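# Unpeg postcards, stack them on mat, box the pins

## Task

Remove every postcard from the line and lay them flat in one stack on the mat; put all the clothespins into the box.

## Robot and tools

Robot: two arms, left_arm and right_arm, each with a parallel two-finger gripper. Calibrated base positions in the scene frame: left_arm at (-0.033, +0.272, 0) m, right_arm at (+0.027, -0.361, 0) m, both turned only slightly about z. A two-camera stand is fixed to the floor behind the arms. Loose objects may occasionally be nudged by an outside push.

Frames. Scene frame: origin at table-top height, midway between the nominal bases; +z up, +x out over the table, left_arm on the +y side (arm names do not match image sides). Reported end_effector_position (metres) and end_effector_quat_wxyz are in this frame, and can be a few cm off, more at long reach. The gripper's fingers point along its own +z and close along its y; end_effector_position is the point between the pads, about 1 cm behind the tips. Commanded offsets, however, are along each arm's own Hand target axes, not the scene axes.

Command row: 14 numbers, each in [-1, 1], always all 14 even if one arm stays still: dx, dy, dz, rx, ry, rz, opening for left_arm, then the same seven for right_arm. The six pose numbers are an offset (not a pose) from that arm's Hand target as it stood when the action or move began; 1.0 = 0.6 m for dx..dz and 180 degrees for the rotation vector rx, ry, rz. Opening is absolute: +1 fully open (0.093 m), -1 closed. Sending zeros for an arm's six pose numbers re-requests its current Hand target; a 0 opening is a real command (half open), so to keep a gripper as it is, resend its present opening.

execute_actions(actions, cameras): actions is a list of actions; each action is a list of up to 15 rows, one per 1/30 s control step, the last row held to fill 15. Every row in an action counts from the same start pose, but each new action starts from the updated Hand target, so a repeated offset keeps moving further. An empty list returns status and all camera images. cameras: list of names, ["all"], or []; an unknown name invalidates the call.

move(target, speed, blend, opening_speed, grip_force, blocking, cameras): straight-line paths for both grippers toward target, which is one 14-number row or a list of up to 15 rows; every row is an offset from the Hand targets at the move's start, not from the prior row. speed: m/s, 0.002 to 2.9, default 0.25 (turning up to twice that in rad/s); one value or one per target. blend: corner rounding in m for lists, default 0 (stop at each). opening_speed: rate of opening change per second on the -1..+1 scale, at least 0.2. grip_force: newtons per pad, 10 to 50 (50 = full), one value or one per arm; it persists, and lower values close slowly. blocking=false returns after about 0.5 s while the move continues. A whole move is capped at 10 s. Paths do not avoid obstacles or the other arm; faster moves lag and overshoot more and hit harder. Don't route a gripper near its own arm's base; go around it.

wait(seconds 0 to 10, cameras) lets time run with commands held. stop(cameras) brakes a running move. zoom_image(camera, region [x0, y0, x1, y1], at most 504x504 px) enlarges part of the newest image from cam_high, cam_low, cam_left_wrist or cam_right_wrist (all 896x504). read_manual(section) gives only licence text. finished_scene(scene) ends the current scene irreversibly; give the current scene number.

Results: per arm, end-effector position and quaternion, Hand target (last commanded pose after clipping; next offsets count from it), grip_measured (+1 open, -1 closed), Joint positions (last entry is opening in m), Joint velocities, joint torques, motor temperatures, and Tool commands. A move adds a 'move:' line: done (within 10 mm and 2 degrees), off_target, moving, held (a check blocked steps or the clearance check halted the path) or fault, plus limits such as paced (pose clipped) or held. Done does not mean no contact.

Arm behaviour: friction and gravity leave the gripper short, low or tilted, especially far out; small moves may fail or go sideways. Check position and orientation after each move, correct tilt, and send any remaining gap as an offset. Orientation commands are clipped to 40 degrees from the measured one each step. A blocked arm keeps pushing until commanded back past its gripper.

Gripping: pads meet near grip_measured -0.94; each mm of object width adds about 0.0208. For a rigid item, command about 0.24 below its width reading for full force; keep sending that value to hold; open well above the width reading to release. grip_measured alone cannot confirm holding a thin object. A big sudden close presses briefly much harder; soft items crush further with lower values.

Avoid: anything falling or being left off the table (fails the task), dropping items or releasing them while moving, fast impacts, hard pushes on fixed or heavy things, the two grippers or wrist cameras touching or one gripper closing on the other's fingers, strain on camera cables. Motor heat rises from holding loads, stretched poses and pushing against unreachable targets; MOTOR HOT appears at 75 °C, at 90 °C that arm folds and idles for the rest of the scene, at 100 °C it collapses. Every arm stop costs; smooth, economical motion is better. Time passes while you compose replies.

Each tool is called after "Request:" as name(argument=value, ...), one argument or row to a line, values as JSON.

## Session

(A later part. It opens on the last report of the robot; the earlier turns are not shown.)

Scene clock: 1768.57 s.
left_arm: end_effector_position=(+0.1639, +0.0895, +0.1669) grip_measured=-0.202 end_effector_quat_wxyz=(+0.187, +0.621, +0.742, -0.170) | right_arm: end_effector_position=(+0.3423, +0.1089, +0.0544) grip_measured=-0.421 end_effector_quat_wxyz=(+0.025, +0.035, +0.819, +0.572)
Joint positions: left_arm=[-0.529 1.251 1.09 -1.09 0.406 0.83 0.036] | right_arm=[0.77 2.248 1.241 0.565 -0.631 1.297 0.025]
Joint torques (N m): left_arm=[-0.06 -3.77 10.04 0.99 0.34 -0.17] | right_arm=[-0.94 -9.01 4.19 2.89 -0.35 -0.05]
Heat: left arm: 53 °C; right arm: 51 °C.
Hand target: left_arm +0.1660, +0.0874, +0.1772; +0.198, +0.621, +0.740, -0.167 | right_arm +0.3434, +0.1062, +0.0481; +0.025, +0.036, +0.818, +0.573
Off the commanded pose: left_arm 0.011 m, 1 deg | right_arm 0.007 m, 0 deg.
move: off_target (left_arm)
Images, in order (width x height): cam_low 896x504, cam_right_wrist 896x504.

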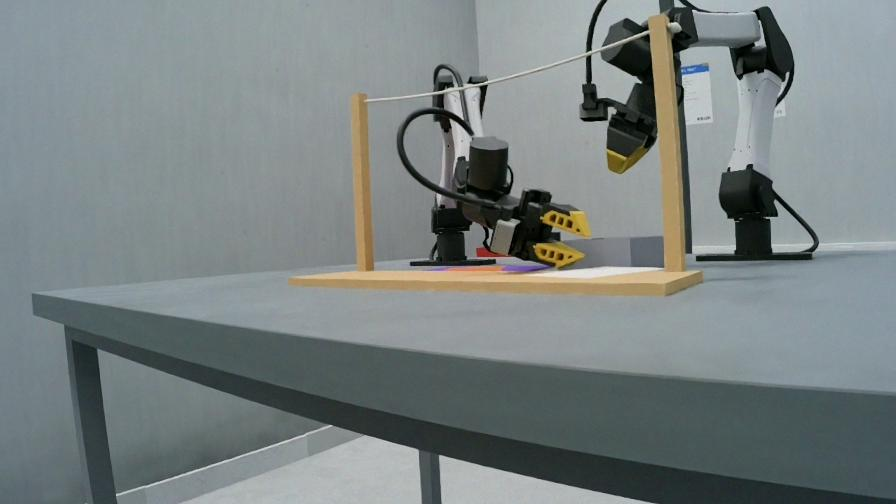

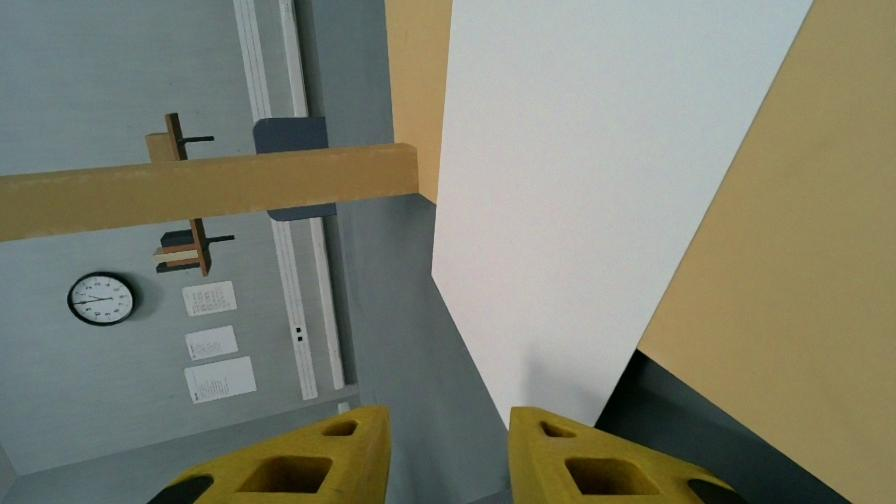

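Request:
move(
  target=[
    [0,0,0,0,0,0,-0.2,0.02,0.0418,-0.1772,0,0,0,-0.42],
    [0,0,0,0,0,0,-0.2,0.1772,0.2045,-0.4222,0,0,0,-0.42],
  ],
  speed=0.15,
  blend=[0.02,0],
  cameras=["all"],
)

Scene clock: 1838.83 s.
left_arm: end_effector_position=(+0.1639, +0.0895, +0.1669) grip_measured=-0.202 end_effector_quat_wxyz=(+0.187, +0.621, +0.742, -0.170) | right_arm: end_effector_position=(+0.2182, -0.0804, +0.2348) grip_measured=-0.421 end_effector_quat_wxyz=(+0.015, +0.047, +0.825, +0.563)
Joint positions: left_arm=[-0.529 1.251 1.09 -1.09 0.406 0.83 0.036] | right_arm=[0.577 1.108 0.809 -0.25 -0.797 1.187 0.025]
Joint torques (N m): left_arm=[0.02 -3.99 10.13 1.06 0.36 -0.13] | right_arm=[-0.98 -3.29 8.84 2.33 -0.5 -0.14]
Motor temperatures (°C): left_arm=[31 36 55 37 29 29 31] | right_arm=[31 49 39 46 31 29 30]
Heat: left arm: 55 °C; right arm: 49 °C.
Hand target: left_arm +0.1660, +0.0874, +0.1772; +0.198, +0.621, +0.740, -0.167 | right_arm +0.2202, -0.0800, +0.2499; +0.026, +0.036, +0.818, +0.573
Off the commanded pose: left_arm 0.011 m, 1 deg | right_arm 0.015 m, 2 deg.
move: off_target (left_arm, right_arm)

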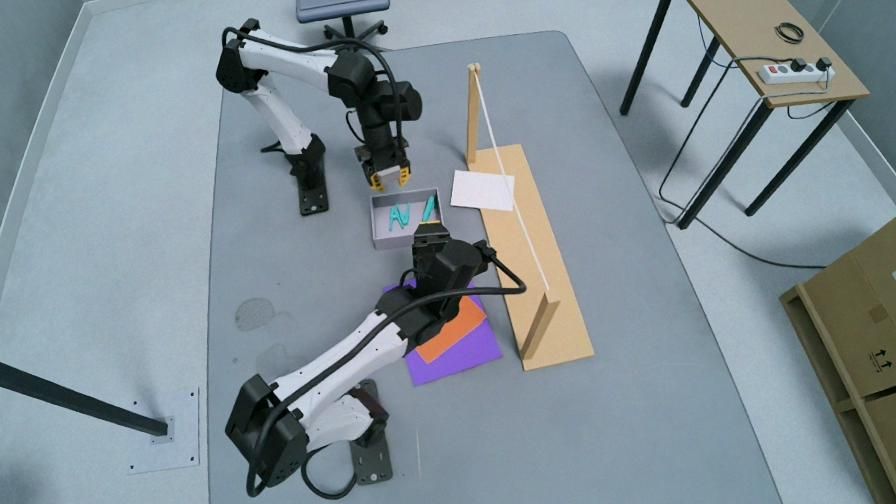

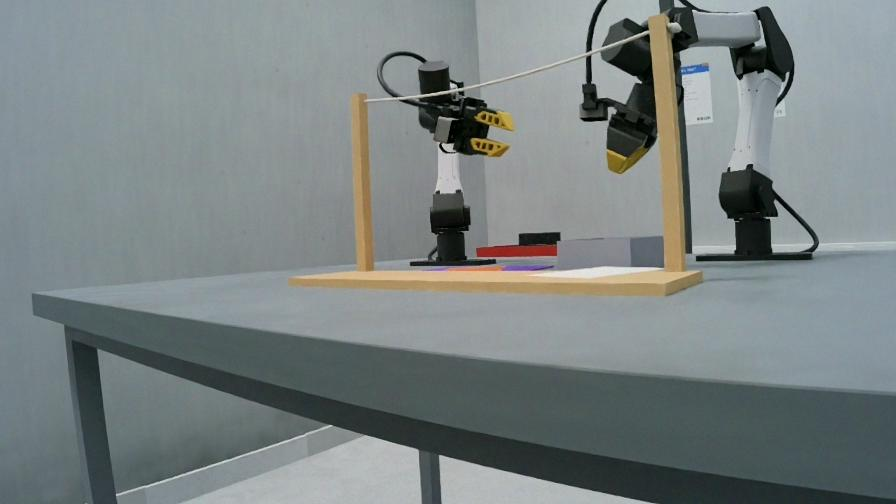

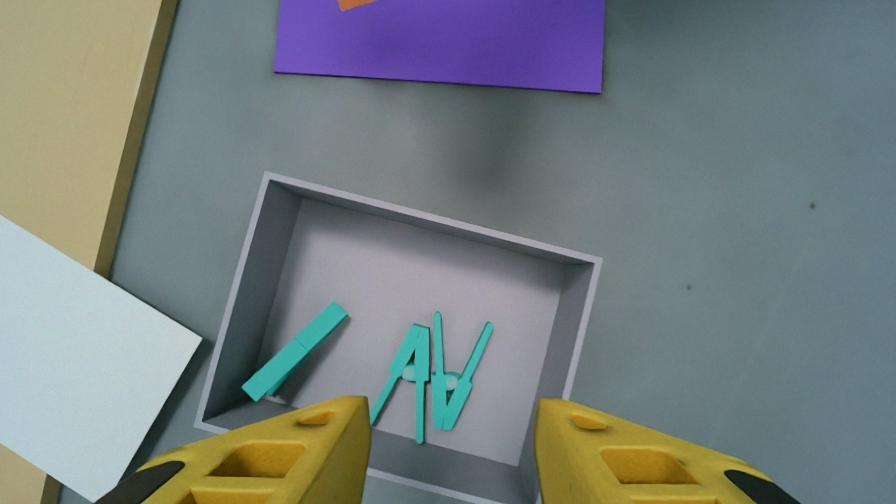

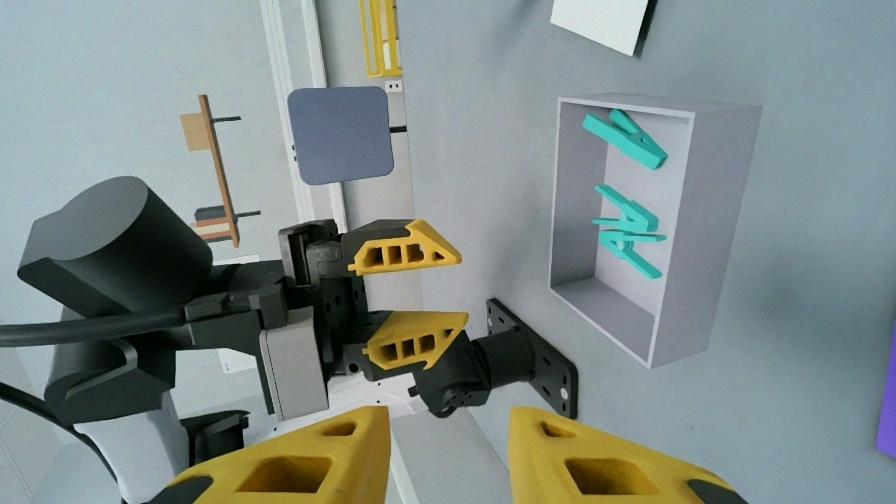

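Request:
move(
  target=[
    [0.0933,0.072,-0.1938,-0.0742,-0.14,-0.3877,-0.42,0,0,0,0,0,0,-0.42],
    [0.2105,0.172,0.0272,-0.1484,-0.2797,-0.7753,-0.42,0,0,0,0,0,0,-0.42],
  ],
  speed=0.2,
  blend=[0.03,0],
  cameras=["all"],
)

Scene clock: 1908.73 s.
left_arm: end_effector_position=(+0.2499, +0.2042, +0.1031) grip_measured=-0.418 end_effector_quat_wxyz=(+0.245, -0.588, +0.712, -0.296) | right_arm: end_effector_position=(+0.2182, -0.0805, +0.2347) grip_measured=-0.421 end_effector_quat_wxyz=(+0.015, +0.047, +0.825, +0.563)
Joint positions: left_arm=[-0.299 0.986 0.507 -0.304 -0.056 -1.624 0.025] | right_arm=[0.577 1.108 0.809 -0.251 -0.797 1.187 0.025]
Joint torques (N m): left_arm=[-0.24 -1.17 7.49 2.05 -0.05 -0.16] | right_arm=[-0.99 -3.3 8.84 2.32 -0.5 -0.14]
Motor temperatures (°C): left_arm=[31 36 55 38 29 29 30] | right_arm=[31 43 46 46 31 29 30]
Heat: left arm: 55 °C; right arm: 46 °C.
Hand target: left_arm +0.2499, +0.2049, +0.0998; +0.246, -0.594, +0.707, -0.294 | right_arm +0.2202, -0.0800, +0.2499; +0.026, +0.036, +0.818, +0.573
Off the commanded pose: left_arm 0.003 m, 1 deg | right_arm 0.015 m, 2 deg.
move: off_target (right_arm)

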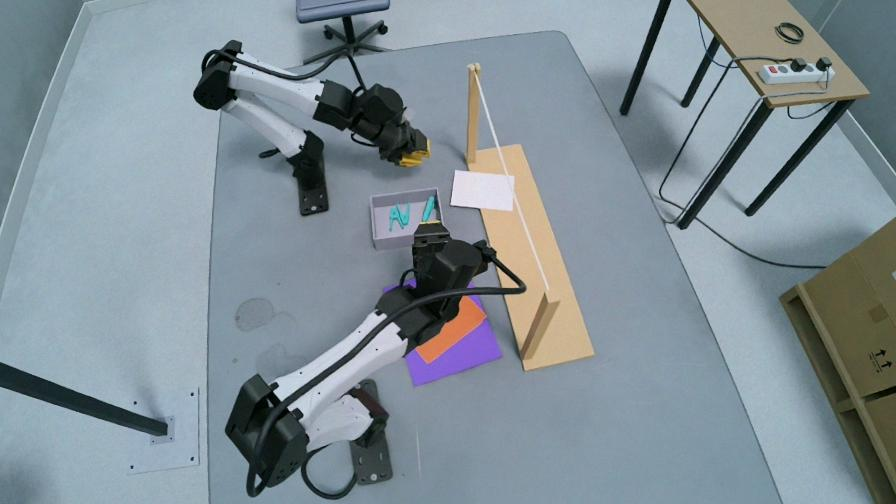

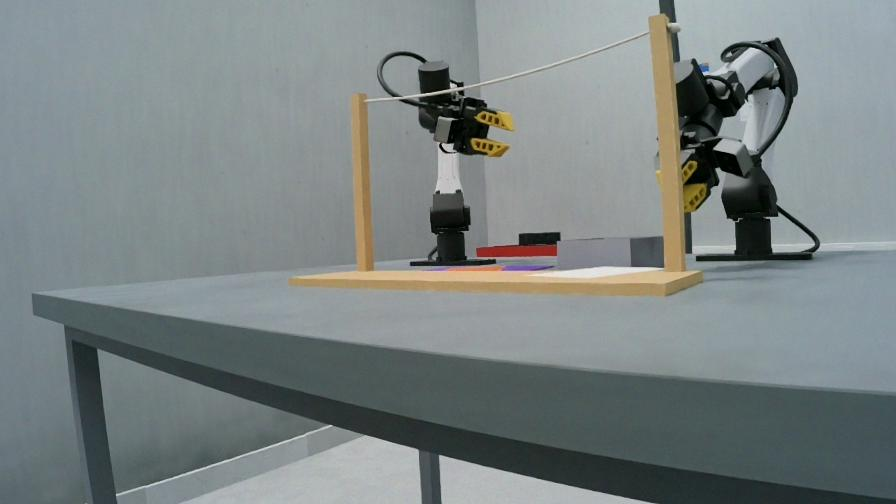

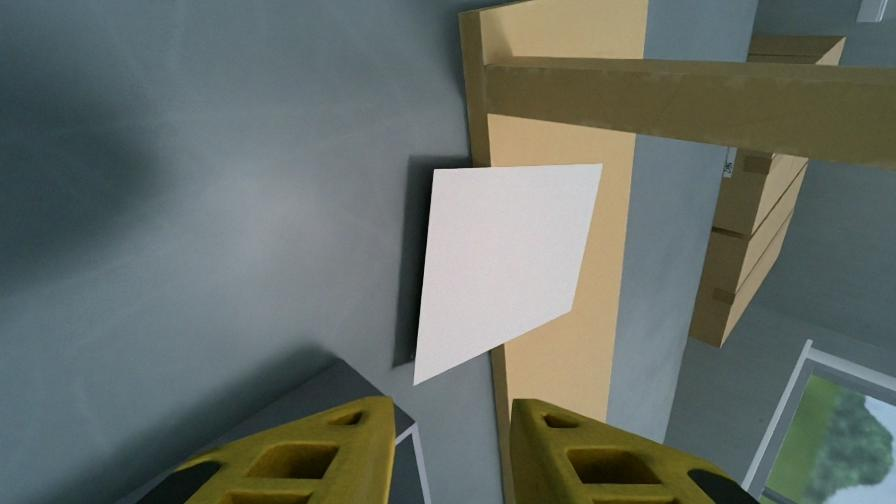

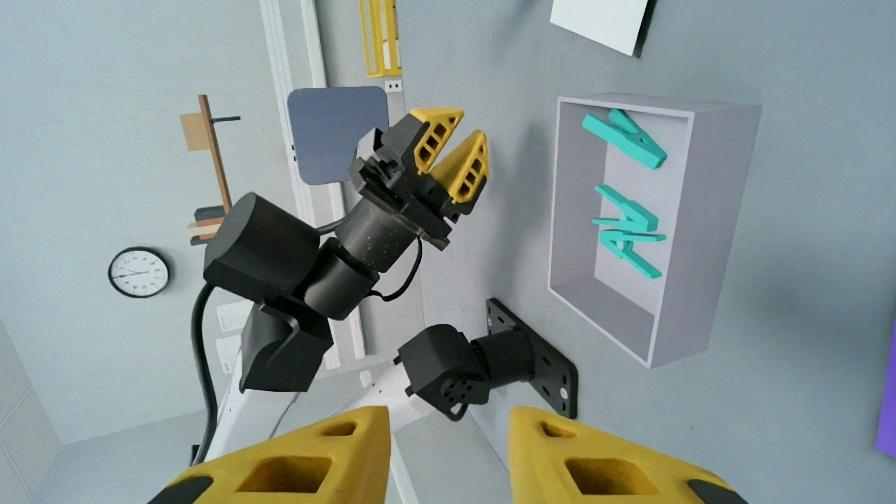

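Request:
move(
  target=[0.0165,0.0608,0.1178,0,0,0,-0.42,0,0,0,0,0,0,-0.42],
  speed=0.1,
  cameras=["cam_left_wrist","cam_low"],
)

Scene clock: 1939.83 s.
left_arm: end_effector_position=(+0.2733, +0.1899, +0.0271) grip_measured=-0.418 end_effector_quat_wxyz=(+0.245, -0.588, +0.711, -0.296) | right_arm: end_effector_position=(+0.2182, -0.0805, +0.2347) grip_measured=-0.421 end_effector_quat_wxyz=(+0.015, +0.047, +0.825, +0.563)
Joint positions: left_arm=[-0.337 1.352 0.355 0.211 -0.082 -1.653 0.025] | right_arm=[0.577 1.108 0.809 -0.251 -0.797 1.187 0.025]
Joint torques (N m): left_arm=[-0.05 -2.81 6.17 2.04 -0.11 -0.15] | right_arm=[-0.99 -3.3 8.84 2.32 -0.5 -0.14]
Motor temperatures (°C): left_arm=[31 34 54 43 29 29 30] | right_arm=[31 42 47 46 31 29 30]
Heat: left arm: 54 °C; right arm: 47 °C.
Hand target: left_arm +0.2722, +0.1909, +0.0242; +0.247, -0.594, +0.707, -0.294 | right_arm +0.2202, -0.0800, +0.2499; +0.026, +0.036, +0.818, +0.573
Off the commanded pose: left_arm 0.003 m, 1 deg | right_arm 0.015 m, 2 deg.
move: off_target (right_arm)
Images, in order (width x height): cam_low 896x504, cam_left_wrist 896x504.

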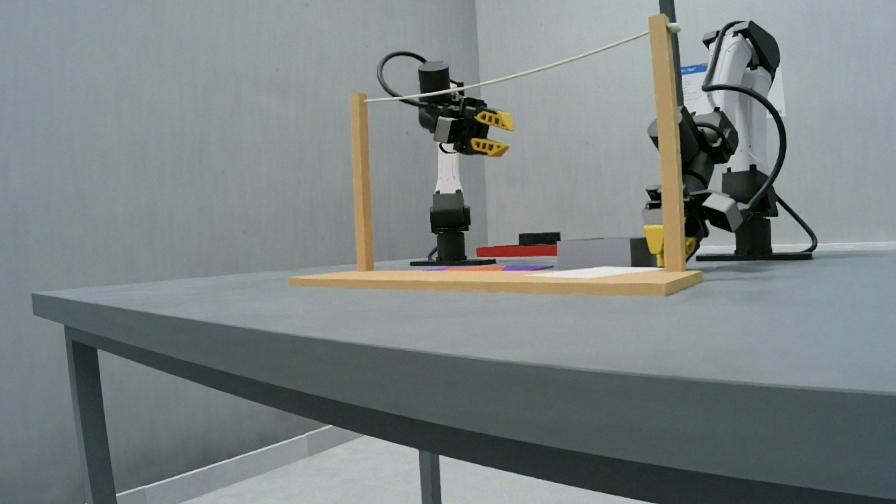

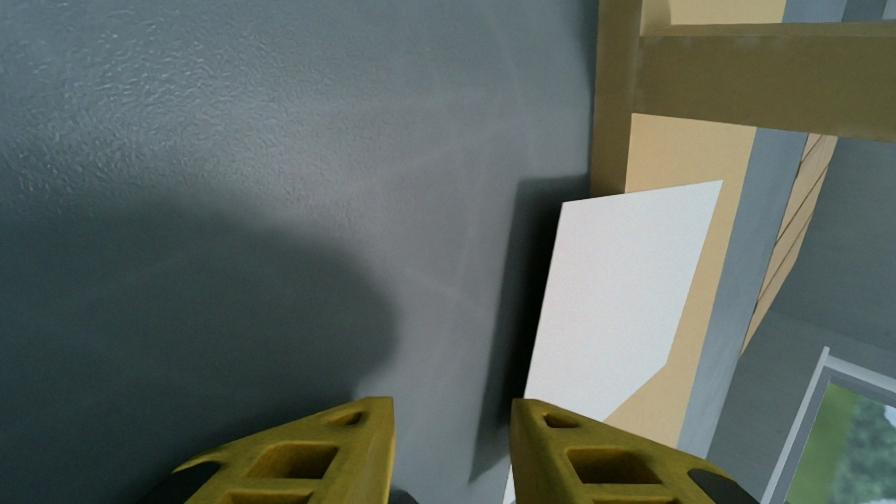

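Request:
move(
  target=[-0.0081,-0.0313,0.0337,0,0,0,-0.42,0,0,0,0,0,0,-0.42],
  speed=0.06,
  cameras=["cam_left_wrist"],
)

Scene clock: 1952.97 s.
left_arm: end_effector_position=(+0.2909, +0.1921, +0.0180) grip_measured=-0.419 end_effector_quat_wxyz=(+0.240, -0.599, +0.708, -0.286) | right_arm: end_effector_position=(+0.2182, -0.0805, +0.2347) grip_measured=-0.421 end_effector_quat_wxyz=(+0.015, +0.047, +0.825, +0.563)
Joint positions: left_arm=[-0.311 1.469 0.416 0.245 -0.074 -1.653 0.025] | right_arm=[0.577 1.108 0.809 -0.251 -0.797 1.187 0.025]
Joint torques (N m): left_arm=[0.91 -3.11 8.5 2 0.11 0.17] | right_arm=[-0.98 -3.3 8.84 2.31 -0.5 -0.14]
Heat: left arm: 53 °C; right arm: 47 °C.
Hand target: left_arm +0.3002, +0.1911, +0.0231; +0.246, -0.594, +0.707, -0.293 | right_arm +0.2202, -0.0800, +0.2499; +0.026, +0.036, +0.818, +0.573
Off the commanded pose: left_arm 0.011 m, 1 deg | right_arm 0.015 m, 2 deg.
move: off_target (left_arm, right_arm)
Images, in order (width x height): cam_left_wrist 896x504.

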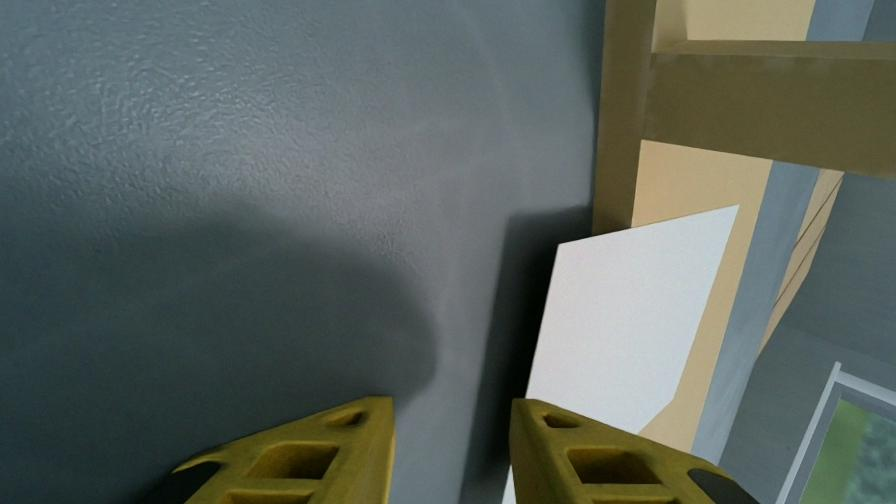

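Request:
move(
  target=[0,-0.0165,-0.0165,0,0,0,-0.42,0,0,0,0,0,0,-0.42],
  speed=0.06,
  cameras=["cam_left_wrist"],
)

Scene clock: 1959.33 s.
left_arm: end_effector_position=(+0.2924, +0.1916, +0.0254) grip_measured=-0.419 end_effector_quat_wxyz=(+0.238, -0.600, +0.710, -0.283) | right_arm: end_effector_position=(+0.2182, -0.0805, +0.2347) grip_measured=-0.421 end_effector_quat_wxyz=(+0.015, +0.047, +0.825, +0.563)
Joint positions: left_arm=[-0.311 1.444 0.444 0.183 -0.074 -1.653 0.025] | right_arm=[0.577 1.108 0.809 -0.251 -0.797 1.187 0.025]
Joint torques (N m): left_arm=[1.02 -5.68 8.75 1.8 0.09 0.17] | right_arm=[-0.99 -3.29 8.83 2.32 -0.5 -0.14]
Heat: left arm: 53 °C; right arm: 47 °C.
Hand target: left_arm +0.3002, +0.1910, +0.0372; +0.247, -0.594, +0.707, -0.294 | right_arm +0.2202, -0.0800, +0.2499; +0.026, +0.036, +0.818, +0.573
Off the commanded pose: left_arm 0.014 m, 2 deg | right_arm 0.015 m, 2 deg.
move: off_target (left_arm, right_arm)
Images, in order (width x height): cam_left_wrist 896x504.

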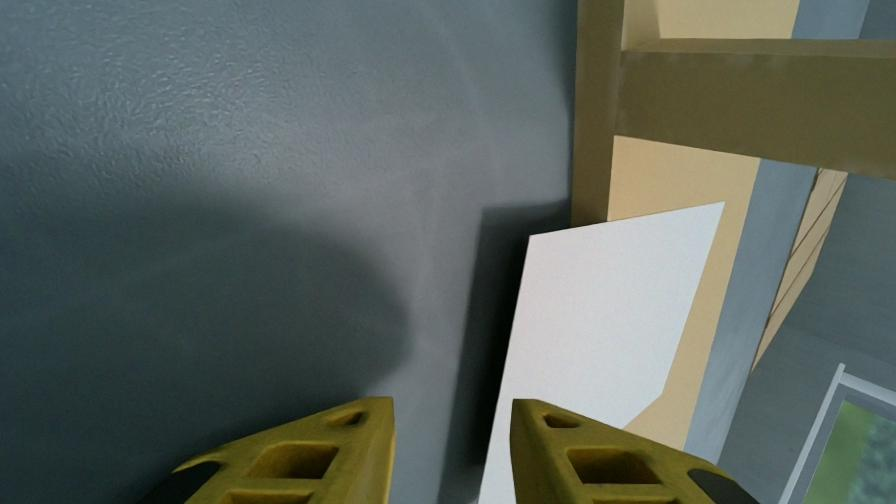

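Request:
move(
  target=[-0.0043,-0.0155,0.0192,0,0,0,-0.42,0,0,0,0,0,0,-0.42],
  speed=0.04,
  cameras=["cam_left_wrist"],
)

Scene clock: 1968.13 s.
left_arm: end_effector_position=(+0.3052, +0.1924, +0.0282) grip_measured=-0.419 end_effector_quat_wxyz=(+0.238, -0.602, +0.707, -0.285) | right_arm: end_effector_position=(+0.2182, -0.0805, +0.2347) grip_measured=-0.421 end_effector_quat_wxyz=(+0.015, +0.047, +0.825, +0.563)
Joint positions: left_arm=[-0.293 1.484 0.49 0.182 -0.063 -1.647 0.025] | right_arm=[0.577 1.108 0.809 -0.251 -0.797 1.187 0.025]
Joint torques (N m): left_arm=[0.79 -3.84 8.81 2.02 0.07 0.29] | right_arm=[-0.98 -3.3 8.83 2.32 -0.5 -0.14]
Heat: left arm: 53 °C; right arm: 48 °C.
Hand target: left_arm +0.3151, +0.1910, +0.0357; +0.247, -0.594, +0.707, -0.294 | right_arm +0.2202, -0.0800, +0.2499; +0.026, +0.036, +0.818, +0.573
Off the commanded pose: left_arm 0.013 m, 2 deg | right_arm 0.015 m, 2 deg.
move: off_target (left_arm, right_arm)
Images, in order (width x height): cam_left_wrist 896x504.

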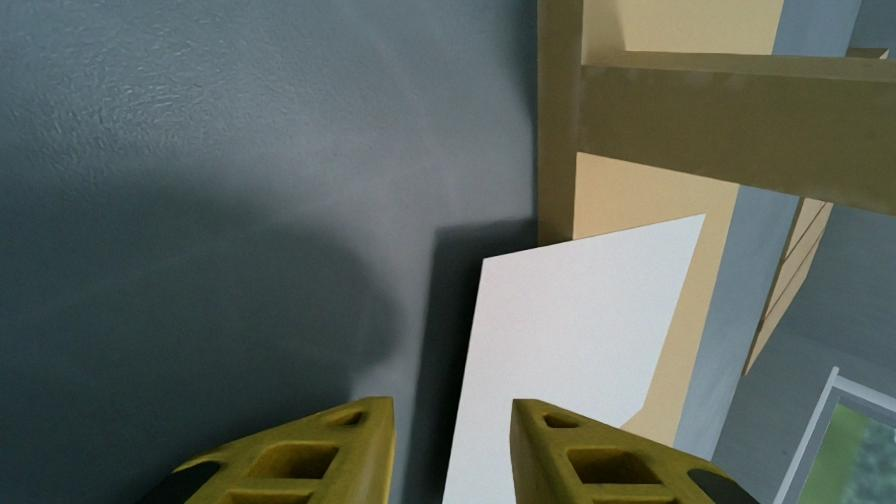

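Request:
move(
  target=[-0.0052,-0.0162,0.0255,0,0,0,-0.42,0,0,0,0,0,0,-0.42],
  speed=0.04,
  cameras=["cam_left_wrist"],
)

Scene clock: 1979.73 s.
left_arm: end_effector_position=(+0.3229, +0.1922, +0.0246) grip_measured=-0.419 end_effector_quat_wxyz=(+0.237, -0.602, +0.707, -0.285) | right_arm: end_effector_position=(+0.2182, -0.0805, +0.2347) grip_measured=-0.421 end_effector_quat_wxyz=(+0.015, +0.047, +0.825, +0.563)
Joint positions: left_arm=[-0.275 1.566 0.547 0.206 -0.05 -1.634 0.025] | right_arm=[0.577 1.108 0.809 -0.251 -0.797 1.187 0.025]
Joint torques (N m): left_arm=[0.59 -4.21 8.75 2.06 0.17 0.23] | right_arm=[-0.98 -3.29 8.84 2.32 -0.5 -0.14]
Heat: left arm: 53 °C; right arm: 48 °C.
Hand target: left_arm +0.3330, +0.1911, +0.0317; +0.246, -0.594, +0.707, -0.294 | right_arm +0.2202, -0.0800, +0.2499; +0.026, +0.036, +0.818, +0.573
Off the commanded pose: left_arm 0.012 m, 2 deg | right_arm 0.015 m, 2 deg.
move: off_target (left_arm, right_arm)
Images, in order (width x height): cam_left_wrist 896x504.

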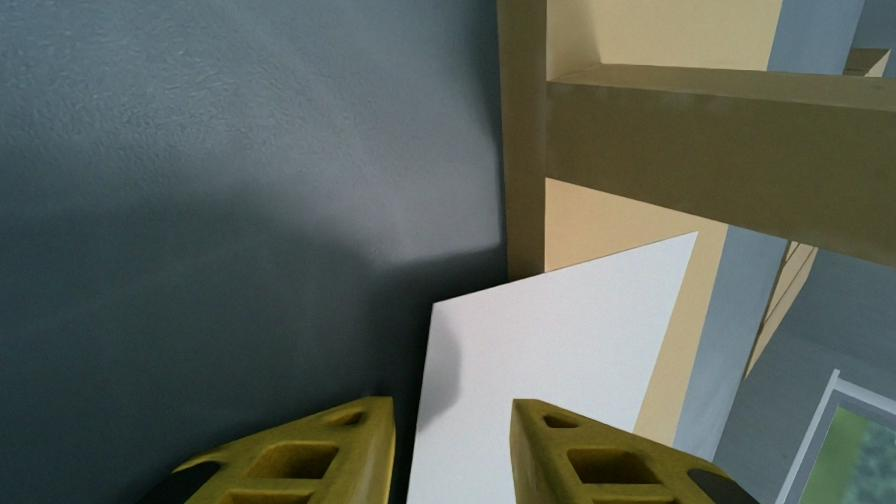

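Request:
move(
  target=[-0.002,-0.007,0.0095,0,0,0,-0.42,0,0,0,0,0,0,-0.42],
  speed=0.03,
  cameras=["cam_left_wrist","cam_low"],
)

Scene clock: 1986.57 s.
left_arm: end_effector_position=(+0.3299, +0.1918, +0.0237) grip_measured=-0.419 end_effector_quat_wxyz=(+0.237, -0.602, +0.707, -0.285) | right_arm: end_effector_position=(+0.2182, -0.0805, +0.2347) grip_measured=-0.421 end_effector_quat_wxyz=(+0.015, +0.047, +0.825, +0.563)
Joint positions: left_arm=[-0.27 1.595 0.572 0.211 -0.045 -1.63 0.025] | right_arm=[0.577 1.108 0.809 -0.251 -0.797 1.187 0.025]
Joint torques (N m): left_arm=[0.54 -4.92 8.57 1.99 0.13 0.22] | right_arm=[-0.99 -3.29 8.84 2.31 -0.5 -0.14]
Heat: left arm: 54 °C; right arm: 48 °C.
Hand target: left_arm +0.3401, +0.1909, +0.0306; +0.246, -0.594, +0.707, -0.294 | right_arm +0.2202, -0.0800, +0.2499; +0.026, +0.036, +0.818, +0.573
Off the commanded pose: left_arm 0.012 m, 2 deg | right_arm 0.015 m, 2 deg.
move: off_target (left_arm, right_arm)
Images, in order (width x height): cam_low 896x504, cam_left_wrist 896x504.

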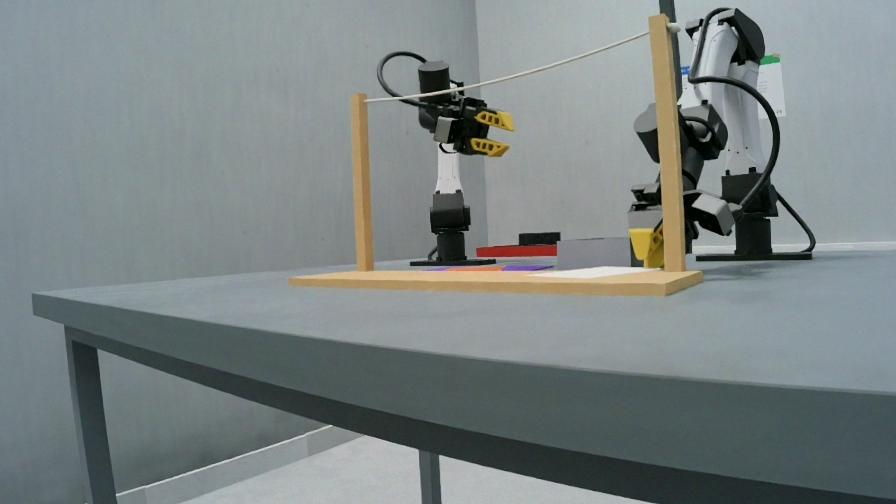

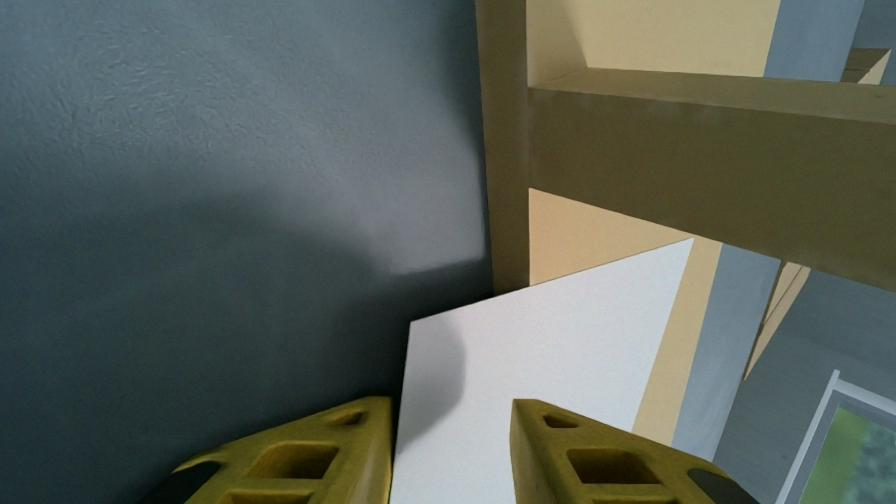

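Request:
move(
  target=[-0.001,-0.003,0.006,0,0,0,-0.42,0,0,0,0,0,0,-0.42],
  speed=0.03,
  cameras=["cam_left_wrist"],
)

Scene clock: 2001.03 s.
left_arm: end_effector_position=(+0.3338, +0.1919, +0.0224) grip_measured=-0.419 end_effector_quat_wxyz=(+0.237, -0.602, +0.707, -0.285) | right_arm: end_effector_position=(+0.2182, -0.0805, +0.2347) grip_measured=-0.421 end_effector_quat_wxyz=(+0.015, +0.047, +0.825, +0.563)
Joint positions: left_arm=[-0.266 1.613 0.584 0.217 -0.043 -1.628 0.025] | right_arm=[0.577 1.108 0.809 -0.251 -0.797 1.187 0.025]
Joint torques (N m): left_arm=[0.59 -4.72 8.62 2.01 0.06 0.23] | right_arm=[-0.99 -3.3 8.83 2.32 -0.5 -0.14]
Motor temperatures (°C): left_arm=[31 35 55 44 29 29 30] | right_arm=[31 41 48 46 31 29 30]
Heat: left arm: 55 °C; right arm: 48 °C.
Hand target: left_arm +0.3440, +0.1909, +0.0293; +0.246, -0.594, +0.707, -0.294 | right_arm +0.2202, -0.0800, +0.2499; +0.026, +0.036, +0.818, +0.573
Off the commanded pose: left_arm 0.012 m, 2 deg | right_arm 0.015 m, 2 deg.
move: off_target (left_arm, right_arm)
Images, in order (width x height): cam_left_wrist 896x504.

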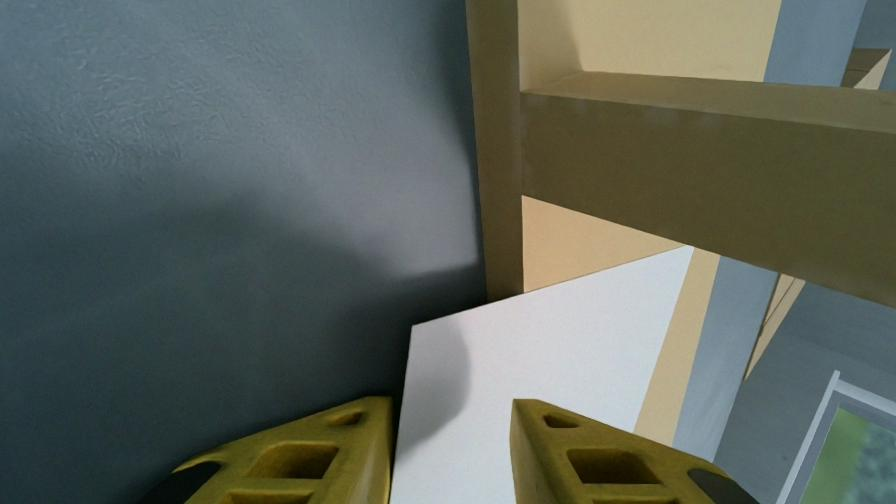

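Request:
move(
  target=[0,-0.006,-0.006,0,0,0,-1,0,0,0,0,0,0,-0.42],
  grip_force=[15,50],
  opening_speed=0.4,
  speed=0.02,
  cameras=["cam_left_wrist"],
)

Scene clock: 2054.37 s.
left_arm: end_effector_position=(+0.3363, +0.1912, +0.0250) grip_measured=-0.967 end_effector_quat_wxyz=(+0.238, -0.601, +0.707, -0.287) | right_arm: end_effector_position=(+0.2182, -0.0805, +0.2347) grip_measured=-0.421 end_effector_quat_wxyz=(+0.015, +0.047, +0.825, +0.563)
Joint positions: left_arm=[-0.266 1.613 0.594 0.212 -0.043 -1.627 0] | right_arm=[0.577 1.108 0.809 -0.251 -0.797 1.187 0.025]
Joint torques (N m): left_arm=[0.68 -6.05 8.68 1.8 0.03 0.2] | right_arm=[-1.01 -3.29 8.84 2.31 -0.5 -0.14]
Heat: left arm: 54 °C; right arm: 49 °C.
Hand target: left_arm +0.3440, +0.1910, +0.0344; +0.247, -0.594, +0.707, -0.293 | right_arm +0.2202, -0.0800, +0.2499; +0.026, +0.036, +0.818, +0.573
Off the commanded pose: left_arm 0.012 m, 1 deg | right_arm 0.015 m, 2 deg.
grip_force (N): 15, 50
move: off_target (left_arm, right_arm)
Images, in order (width x height): cam_left_wrist 896x504.

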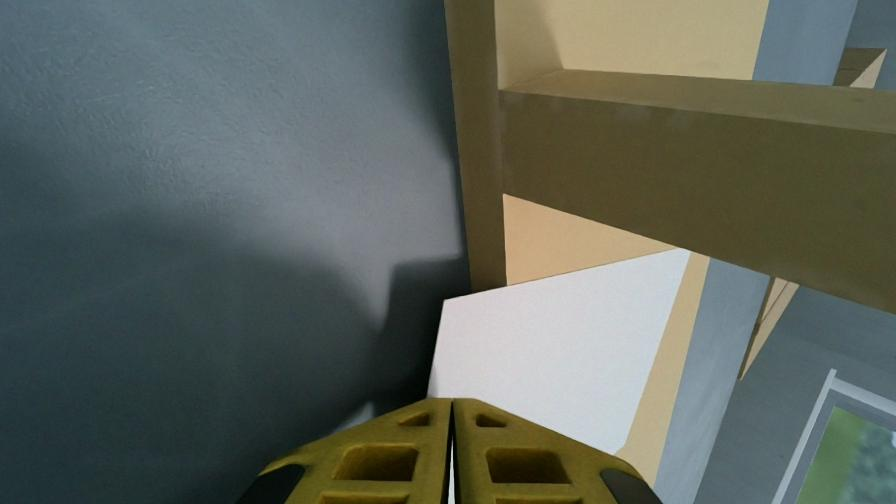

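Request:
zoom_image(
  camera="cam_left_wrist",
  region=[340, 340, 560, 504],
)

Request:
execute_actions(
  actions=[],
  cameras=["cam_low"],
)

Scaled by 2.291.

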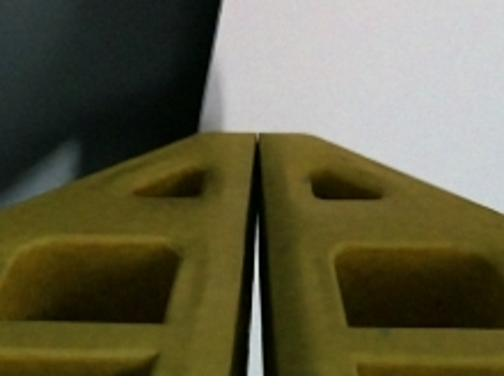

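Scene clock: 2060.23 s.
left_arm: end_effector_position=(+0.3363, +0.1912, +0.0250) grip_measured=-0.973 end_effector_quat_wxyz=(+0.238, -0.601, +0.707, -0.287) | right_arm: end_effector_position=(+0.2182, -0.0805, +0.2347) grip_measured=-0.421 end_effector_quat_wxyz=(+0.015, +0.047, +0.825, +0.563)
Joint positions: left_arm=[-0.266 1.613 0.594 0.212 -0.043 -1.627 0] | right_arm=[0.577 1.108 0.809 -0.251 -0.797 1.187 0.025]
Joint velocities: within noise
Joint torques (N m): left_arm=[0.79 -5.94 8.73 1.85 0.11 0.23] | right_arm=[-0.99 -3.29 8.84 2.31 -0.5 -0.14]
Motor temperatures (°C): left_arm=[31 36 54 48 29 29 30] | right_arm=[31 41 49 46 31 29 30]
Heat: left arm: 54 °C; right arm: 49 °C.
Hand target: left_arm +0.3440, +0.1910, +0.0344; +0.247, -0.594, +0.707, -0.293 | right_arm +0.2202, -0.0800, +0.2499; +0.026, +0.036, +0.818, +0.573
Tool commands: left_gripper/opening=-1.0 right_gripper/opening=-0.42
Off the commanded pose: left_arm 0.012 m, 1 deg | right_arm 0.015 m, 2 deg.
grip_force (N): 15, 50
Images, in order (width x height): cam_low 896x504.

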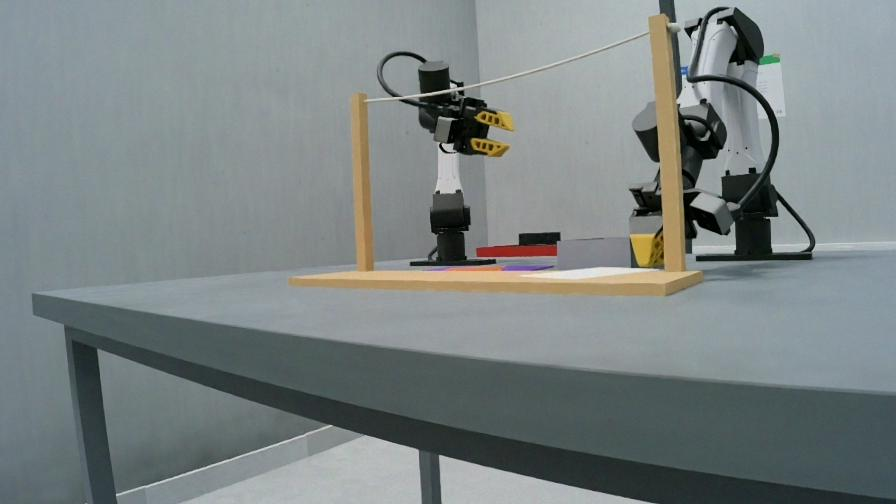

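Request:
move(
  target=[0,-0.047,-0.047,0,0,0,-1,0,0,0,0,0,0,-0.42],
  grip_force=[30,50],
  speed=0.05,
  cameras=["cam_left_wrist","cam_low"],
)

Scene clock: 2067.50 s.
left_arm: end_effector_position=(+0.3368, +0.1911, +0.0596) grip_measured=-0.980 end_effector_quat_wxyz=(+0.235, -0.603, +0.708, -0.283) | right_arm: end_effector_position=(+0.2182, -0.0805, +0.2347) grip_measured=-0.421 end_effector_quat_wxyz=(+0.015, +0.047, +0.825, +0.563)
Joint positions: left_arm=[-0.266 1.509 0.679 0.012 -0.043 -1.627 0] | right_arm=[0.577 1.108 0.809 -0.251 -0.797 1.187 0.025]
Joint torques (N m): left_arm=[0.81 -6.67 9.24 1.86 0.03 0.18] | right_arm=[-0.98 -3.29 8.83 2.32 -0.5 -0.14]
Motor temperatures (°C): left_arm=[31 36 55 47 29 29 31] | right_arm=[31 41 49 46 31 29 30]
Heat: left arm: 55 °C; right arm: 49 °C.
Hand target: left_arm +0.3440, +0.1910, +0.0742; +0.246, -0.594, +0.707, -0.293 | right_arm +0.2202, -0.0800, +0.2499; +0.026, +0.036, +0.818, +0.573
Off the commanded pose: left_arm 0.016 m, 2 deg | right_arm 0.015 m, 2 deg.
grip_force (N): 30, 50
move: off_target (left_arm, right_arm)
Images, in order (width x height): cam_low 896x504, cam_left_wrist 896x504.

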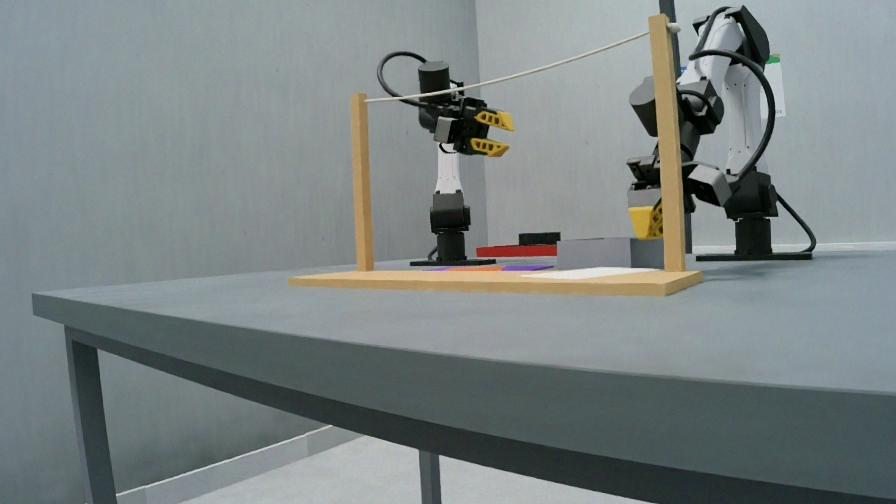

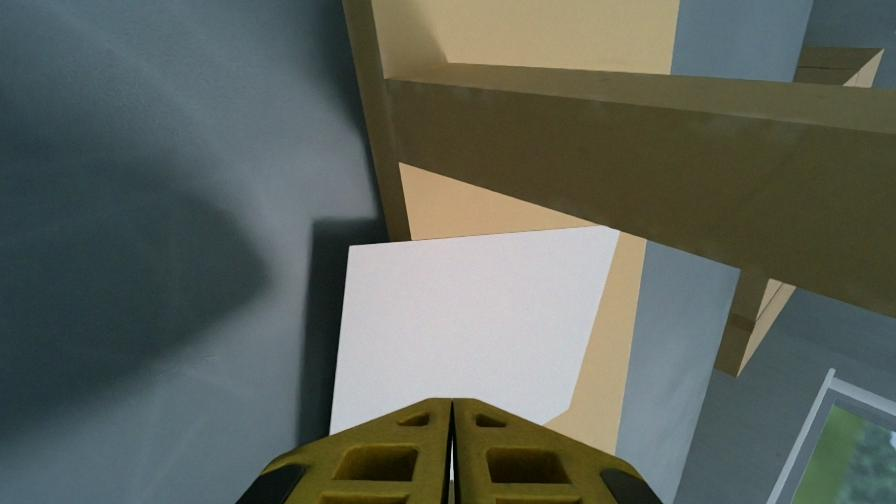

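Request:
move(
  target=[
    [-0.0648,0.0063,0.0389,0,0,0,-0.42,0,0,0,0,0,0,-0.42],
    [-0.001,0.0063,0.1027,0,0,0,-0.42,0,0,0,0,0,0,-0.42],
  ],
  speed=[0.1,0.06],
  grip_force=[50,50],
  cameras=["cam_left_wrist"],
)

Scene clock: 2151.47 s.
left_arm: end_effector_position=(+0.3749, +0.1869, +0.0248) grip_measured=-0.422 end_effector_quat_wxyz=(+0.239, -0.591, +0.715, -0.287) | right_arm: end_effector_position=(+0.2182, -0.0805, +0.2347) grip_measured=-0.421 end_effector_quat_wxyz=(+0.015, +0.047, +0.825, +0.563)
Joint positions: left_arm=[-0.245 1.747 0.746 0.195 -0.019 -1.587 0.025] | right_arm=[0.577 1.108 0.809 -0.251 -0.797 1.187 0.025]
Joint torques (N m): left_arm=[-0.27 -5.03 8.95 2.07 -0.07 -0.17] | right_arm=[-0.98 -3.3 8.83 2.32 -0.5 -0.14]
Motor temperatures (°C): left_arm=[31 40 57 48 29 29 31] | right_arm=[31 40 49 45 31 29 30]
Heat: left arm: 57 °C; right arm: 49 °C.
Hand target: left_arm +0.3844, +0.1845, +0.0281; +0.246, -0.594, +0.707, -0.294 | right_arm +0.2202, -0.0800, +0.2499; +0.026, +0.036, +0.818, +0.573
Off the commanded pose: left_arm 0.010 m, 1 deg | right_arm 0.015 m, 2 deg.
move: off_target (right_arm)
Images, in order (width x height): cam_left_wrist 896x504.

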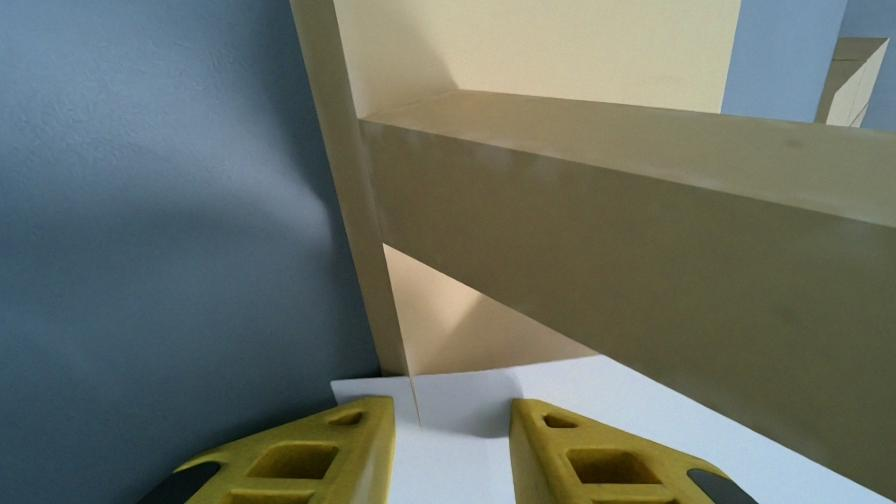

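Request:
move(
  target=[
    [0,0,-0.1333,0,0,0,-0.42,0,0,0,0,0,0,-0.42],
    [0.0073,0.0624,-0.1377,0,0,0,-0.42,0,0,0,0,0,0,-0.42],
  ],
  speed=[0.1,0.06],
  blend=[0.01,0],
  cameras=["cam_left_wrist"],
)

Scene clock: 2171.63 s.
left_arm: end_effector_position=(+0.2994, +0.1945, +0.0550) grip_measured=-0.422 end_effector_quat_wxyz=(+0.238, -0.591, +0.716, -0.287) | right_arm: end_effector_position=(+0.2182, -0.0805, +0.2347) grip_measured=-0.421 end_effector_quat_wxyz=(+0.015, +0.047, +0.825, +0.563)
Joint positions: left_arm=[-0.282 1.363 0.526 0.029 -0.043 -1.614 0.025] | right_arm=[0.577 1.108 0.809 -0.251 -0.797 1.187 0.025]
Joint torques (N m): left_arm=[-0.12 -5.39 6.76 2.03 -0.09 -0.18] | right_arm=[-0.99 -3.3 8.84 2.31 -0.5 -0.14]
Motor temperatures (°C): left_arm=[31 39 56 49 29 29 31] | right_arm=[31 40 50 45 31 29 30]
Heat: left arm: 56 °C; right arm: 50 °C.
Hand target: left_arm +0.3000, +0.1949, +0.0600; +0.247, -0.594, +0.707, -0.294 | right_arm +0.2202, -0.0800, +0.2499; +0.026, +0.036, +0.818, +0.573
Off the commanded pose: left_arm 0.005 m, 2 deg | right_arm 0.015 m, 2 deg.
move: off_target (right_arm)
Images, in order (width x height): cam_left_wrist 896x504.

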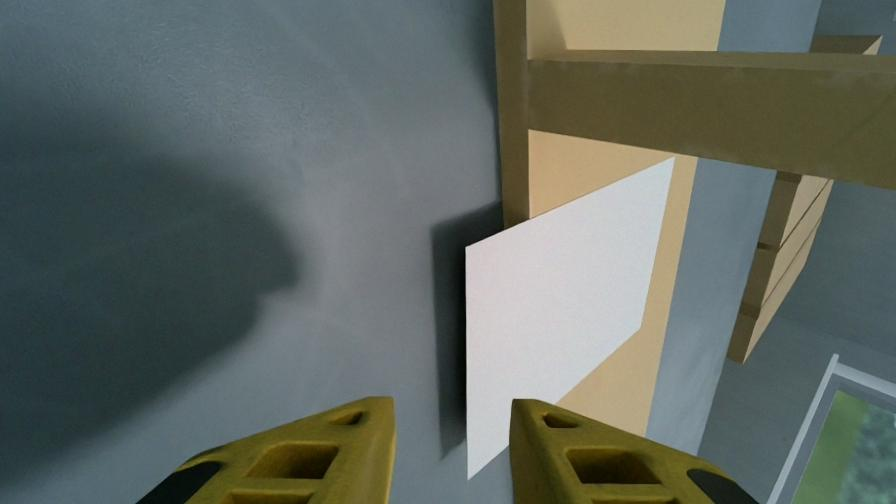

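Request:
move(
  target=[0.0098,0.033,0.0354,0,0,0,-0.42,0,0,0,0,0,0,-0.42],
  speed=0.06,
  cameras=["cam_left_wrist"],
)

Scene clock: 2198.00 s.
left_arm: end_effector_position=(+0.3010, +0.1880, +0.0339) grip_measured=-0.422 end_effector_quat_wxyz=(+0.245, -0.588, +0.712, -0.296) | right_arm: end_effector_position=(+0.2182, -0.0805, +0.2347) grip_measured=-0.421 end_effector_quat_wxyz=(+0.015, +0.047, +0.825, +0.563)
Joint positions: left_arm=[-0.308 1.447 0.464 0.199 -0.062 -1.632 0.025] | right_arm=[0.577 1.108 0.809 -0.251 -0.797 1.187 0.025]
Joint torques (N m): left_arm=[-0.02 -3.41 5.79 2.05 -0.12 -0.19] | right_arm=[-0.99 -3.3 8.83 2.31 -0.5 -0.14]
Motor temperatures (°C): left_arm=[31 38 55 48 29 29 31] | right_arm=[31 40 50 45 31 29 30]
Heat: left arm: 55 °C; right arm: 50 °C.
Hand target: left_arm +0.3001, +0.1889, +0.0310; +0.247, -0.594, +0.707, -0.294 | right_arm +0.2202, -0.0800, +0.2499; +0.026, +0.036, +0.818, +0.573
Off the commanded pose: left_arm 0.003 m, 1 deg | right_arm 0.015 m, 2 deg.
move: off_target (right_arm)
Images, in order (width x height): cam_left_wrist 896x504.

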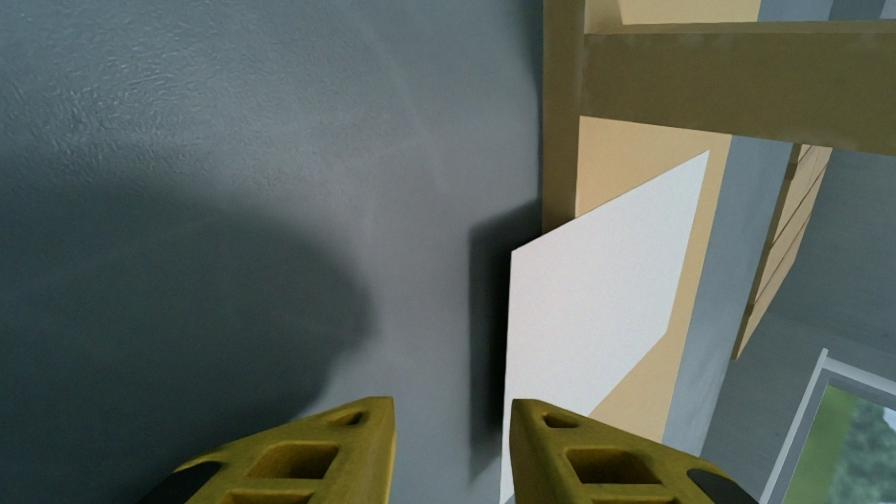

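Request:
move(
  target=[-0.0035,-0.0152,0.0269,0,0,0,-0.42,0,0,0,0,0,0,-0.42],
  speed=0.05,
  cameras=["cam_left_wrist"],
)

Scene clock: 2204.93 s.
left_arm: end_effector_position=(+0.3079, +0.1880, +0.0191) grip_measured=-0.422 end_effector_quat_wxyz=(+0.238, -0.593, +0.714, -0.285) | right_arm: end_effector_position=(+0.2182, -0.0805, +0.2347) grip_measured=-0.421 end_effector_quat_wxyz=(+0.015, +0.047, +0.825, +0.563)
Joint positions: left_arm=[-0.303 1.535 0.486 0.236 -0.062 -1.632 0.025] | right_arm=[0.577 1.108 0.809 -0.251 -0.797 1.187 0.025]
Joint torques (N m): left_arm=[0.85 -3.82 8.25 2.03 0.01 -0.03] | right_arm=[-0.99 -3.3 8.84 2.31 -0.5 -0.14]
Motor temperatures (°C): left_arm=[31 37 55 48 29 29 31] | right_arm=[31 40 50 45 31 29 30]
Heat: left arm: 55 °C; right arm: 50 °C.
Hand target: left_arm +0.3180, +0.1878, +0.0260; +0.247, -0.594, +0.707, -0.294 | right_arm +0.2202, -0.0800, +0.2499; +0.026, +0.036, +0.818, +0.573
Off the commanded pose: left_arm 0.012 m, 2 deg | right_arm 0.015 m, 2 deg.
move: off_target (left_arm, right_arm)
Images, in order (width x height): cam_left_wrist 896x504.

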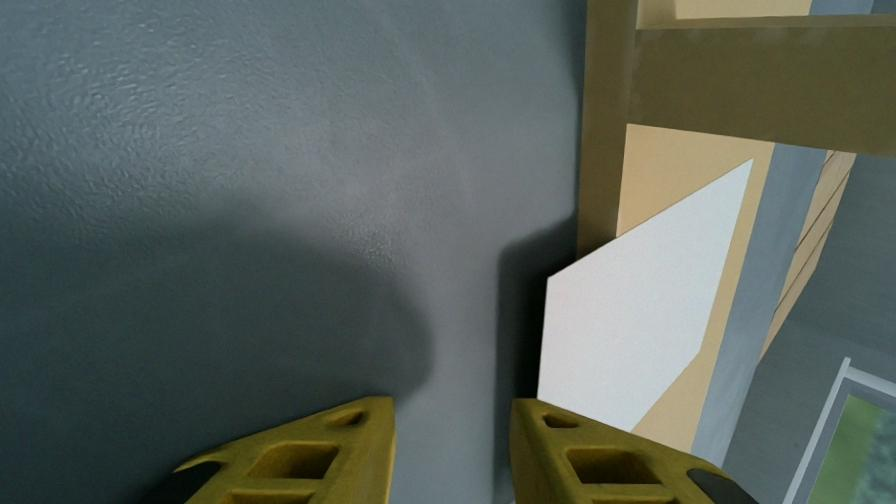

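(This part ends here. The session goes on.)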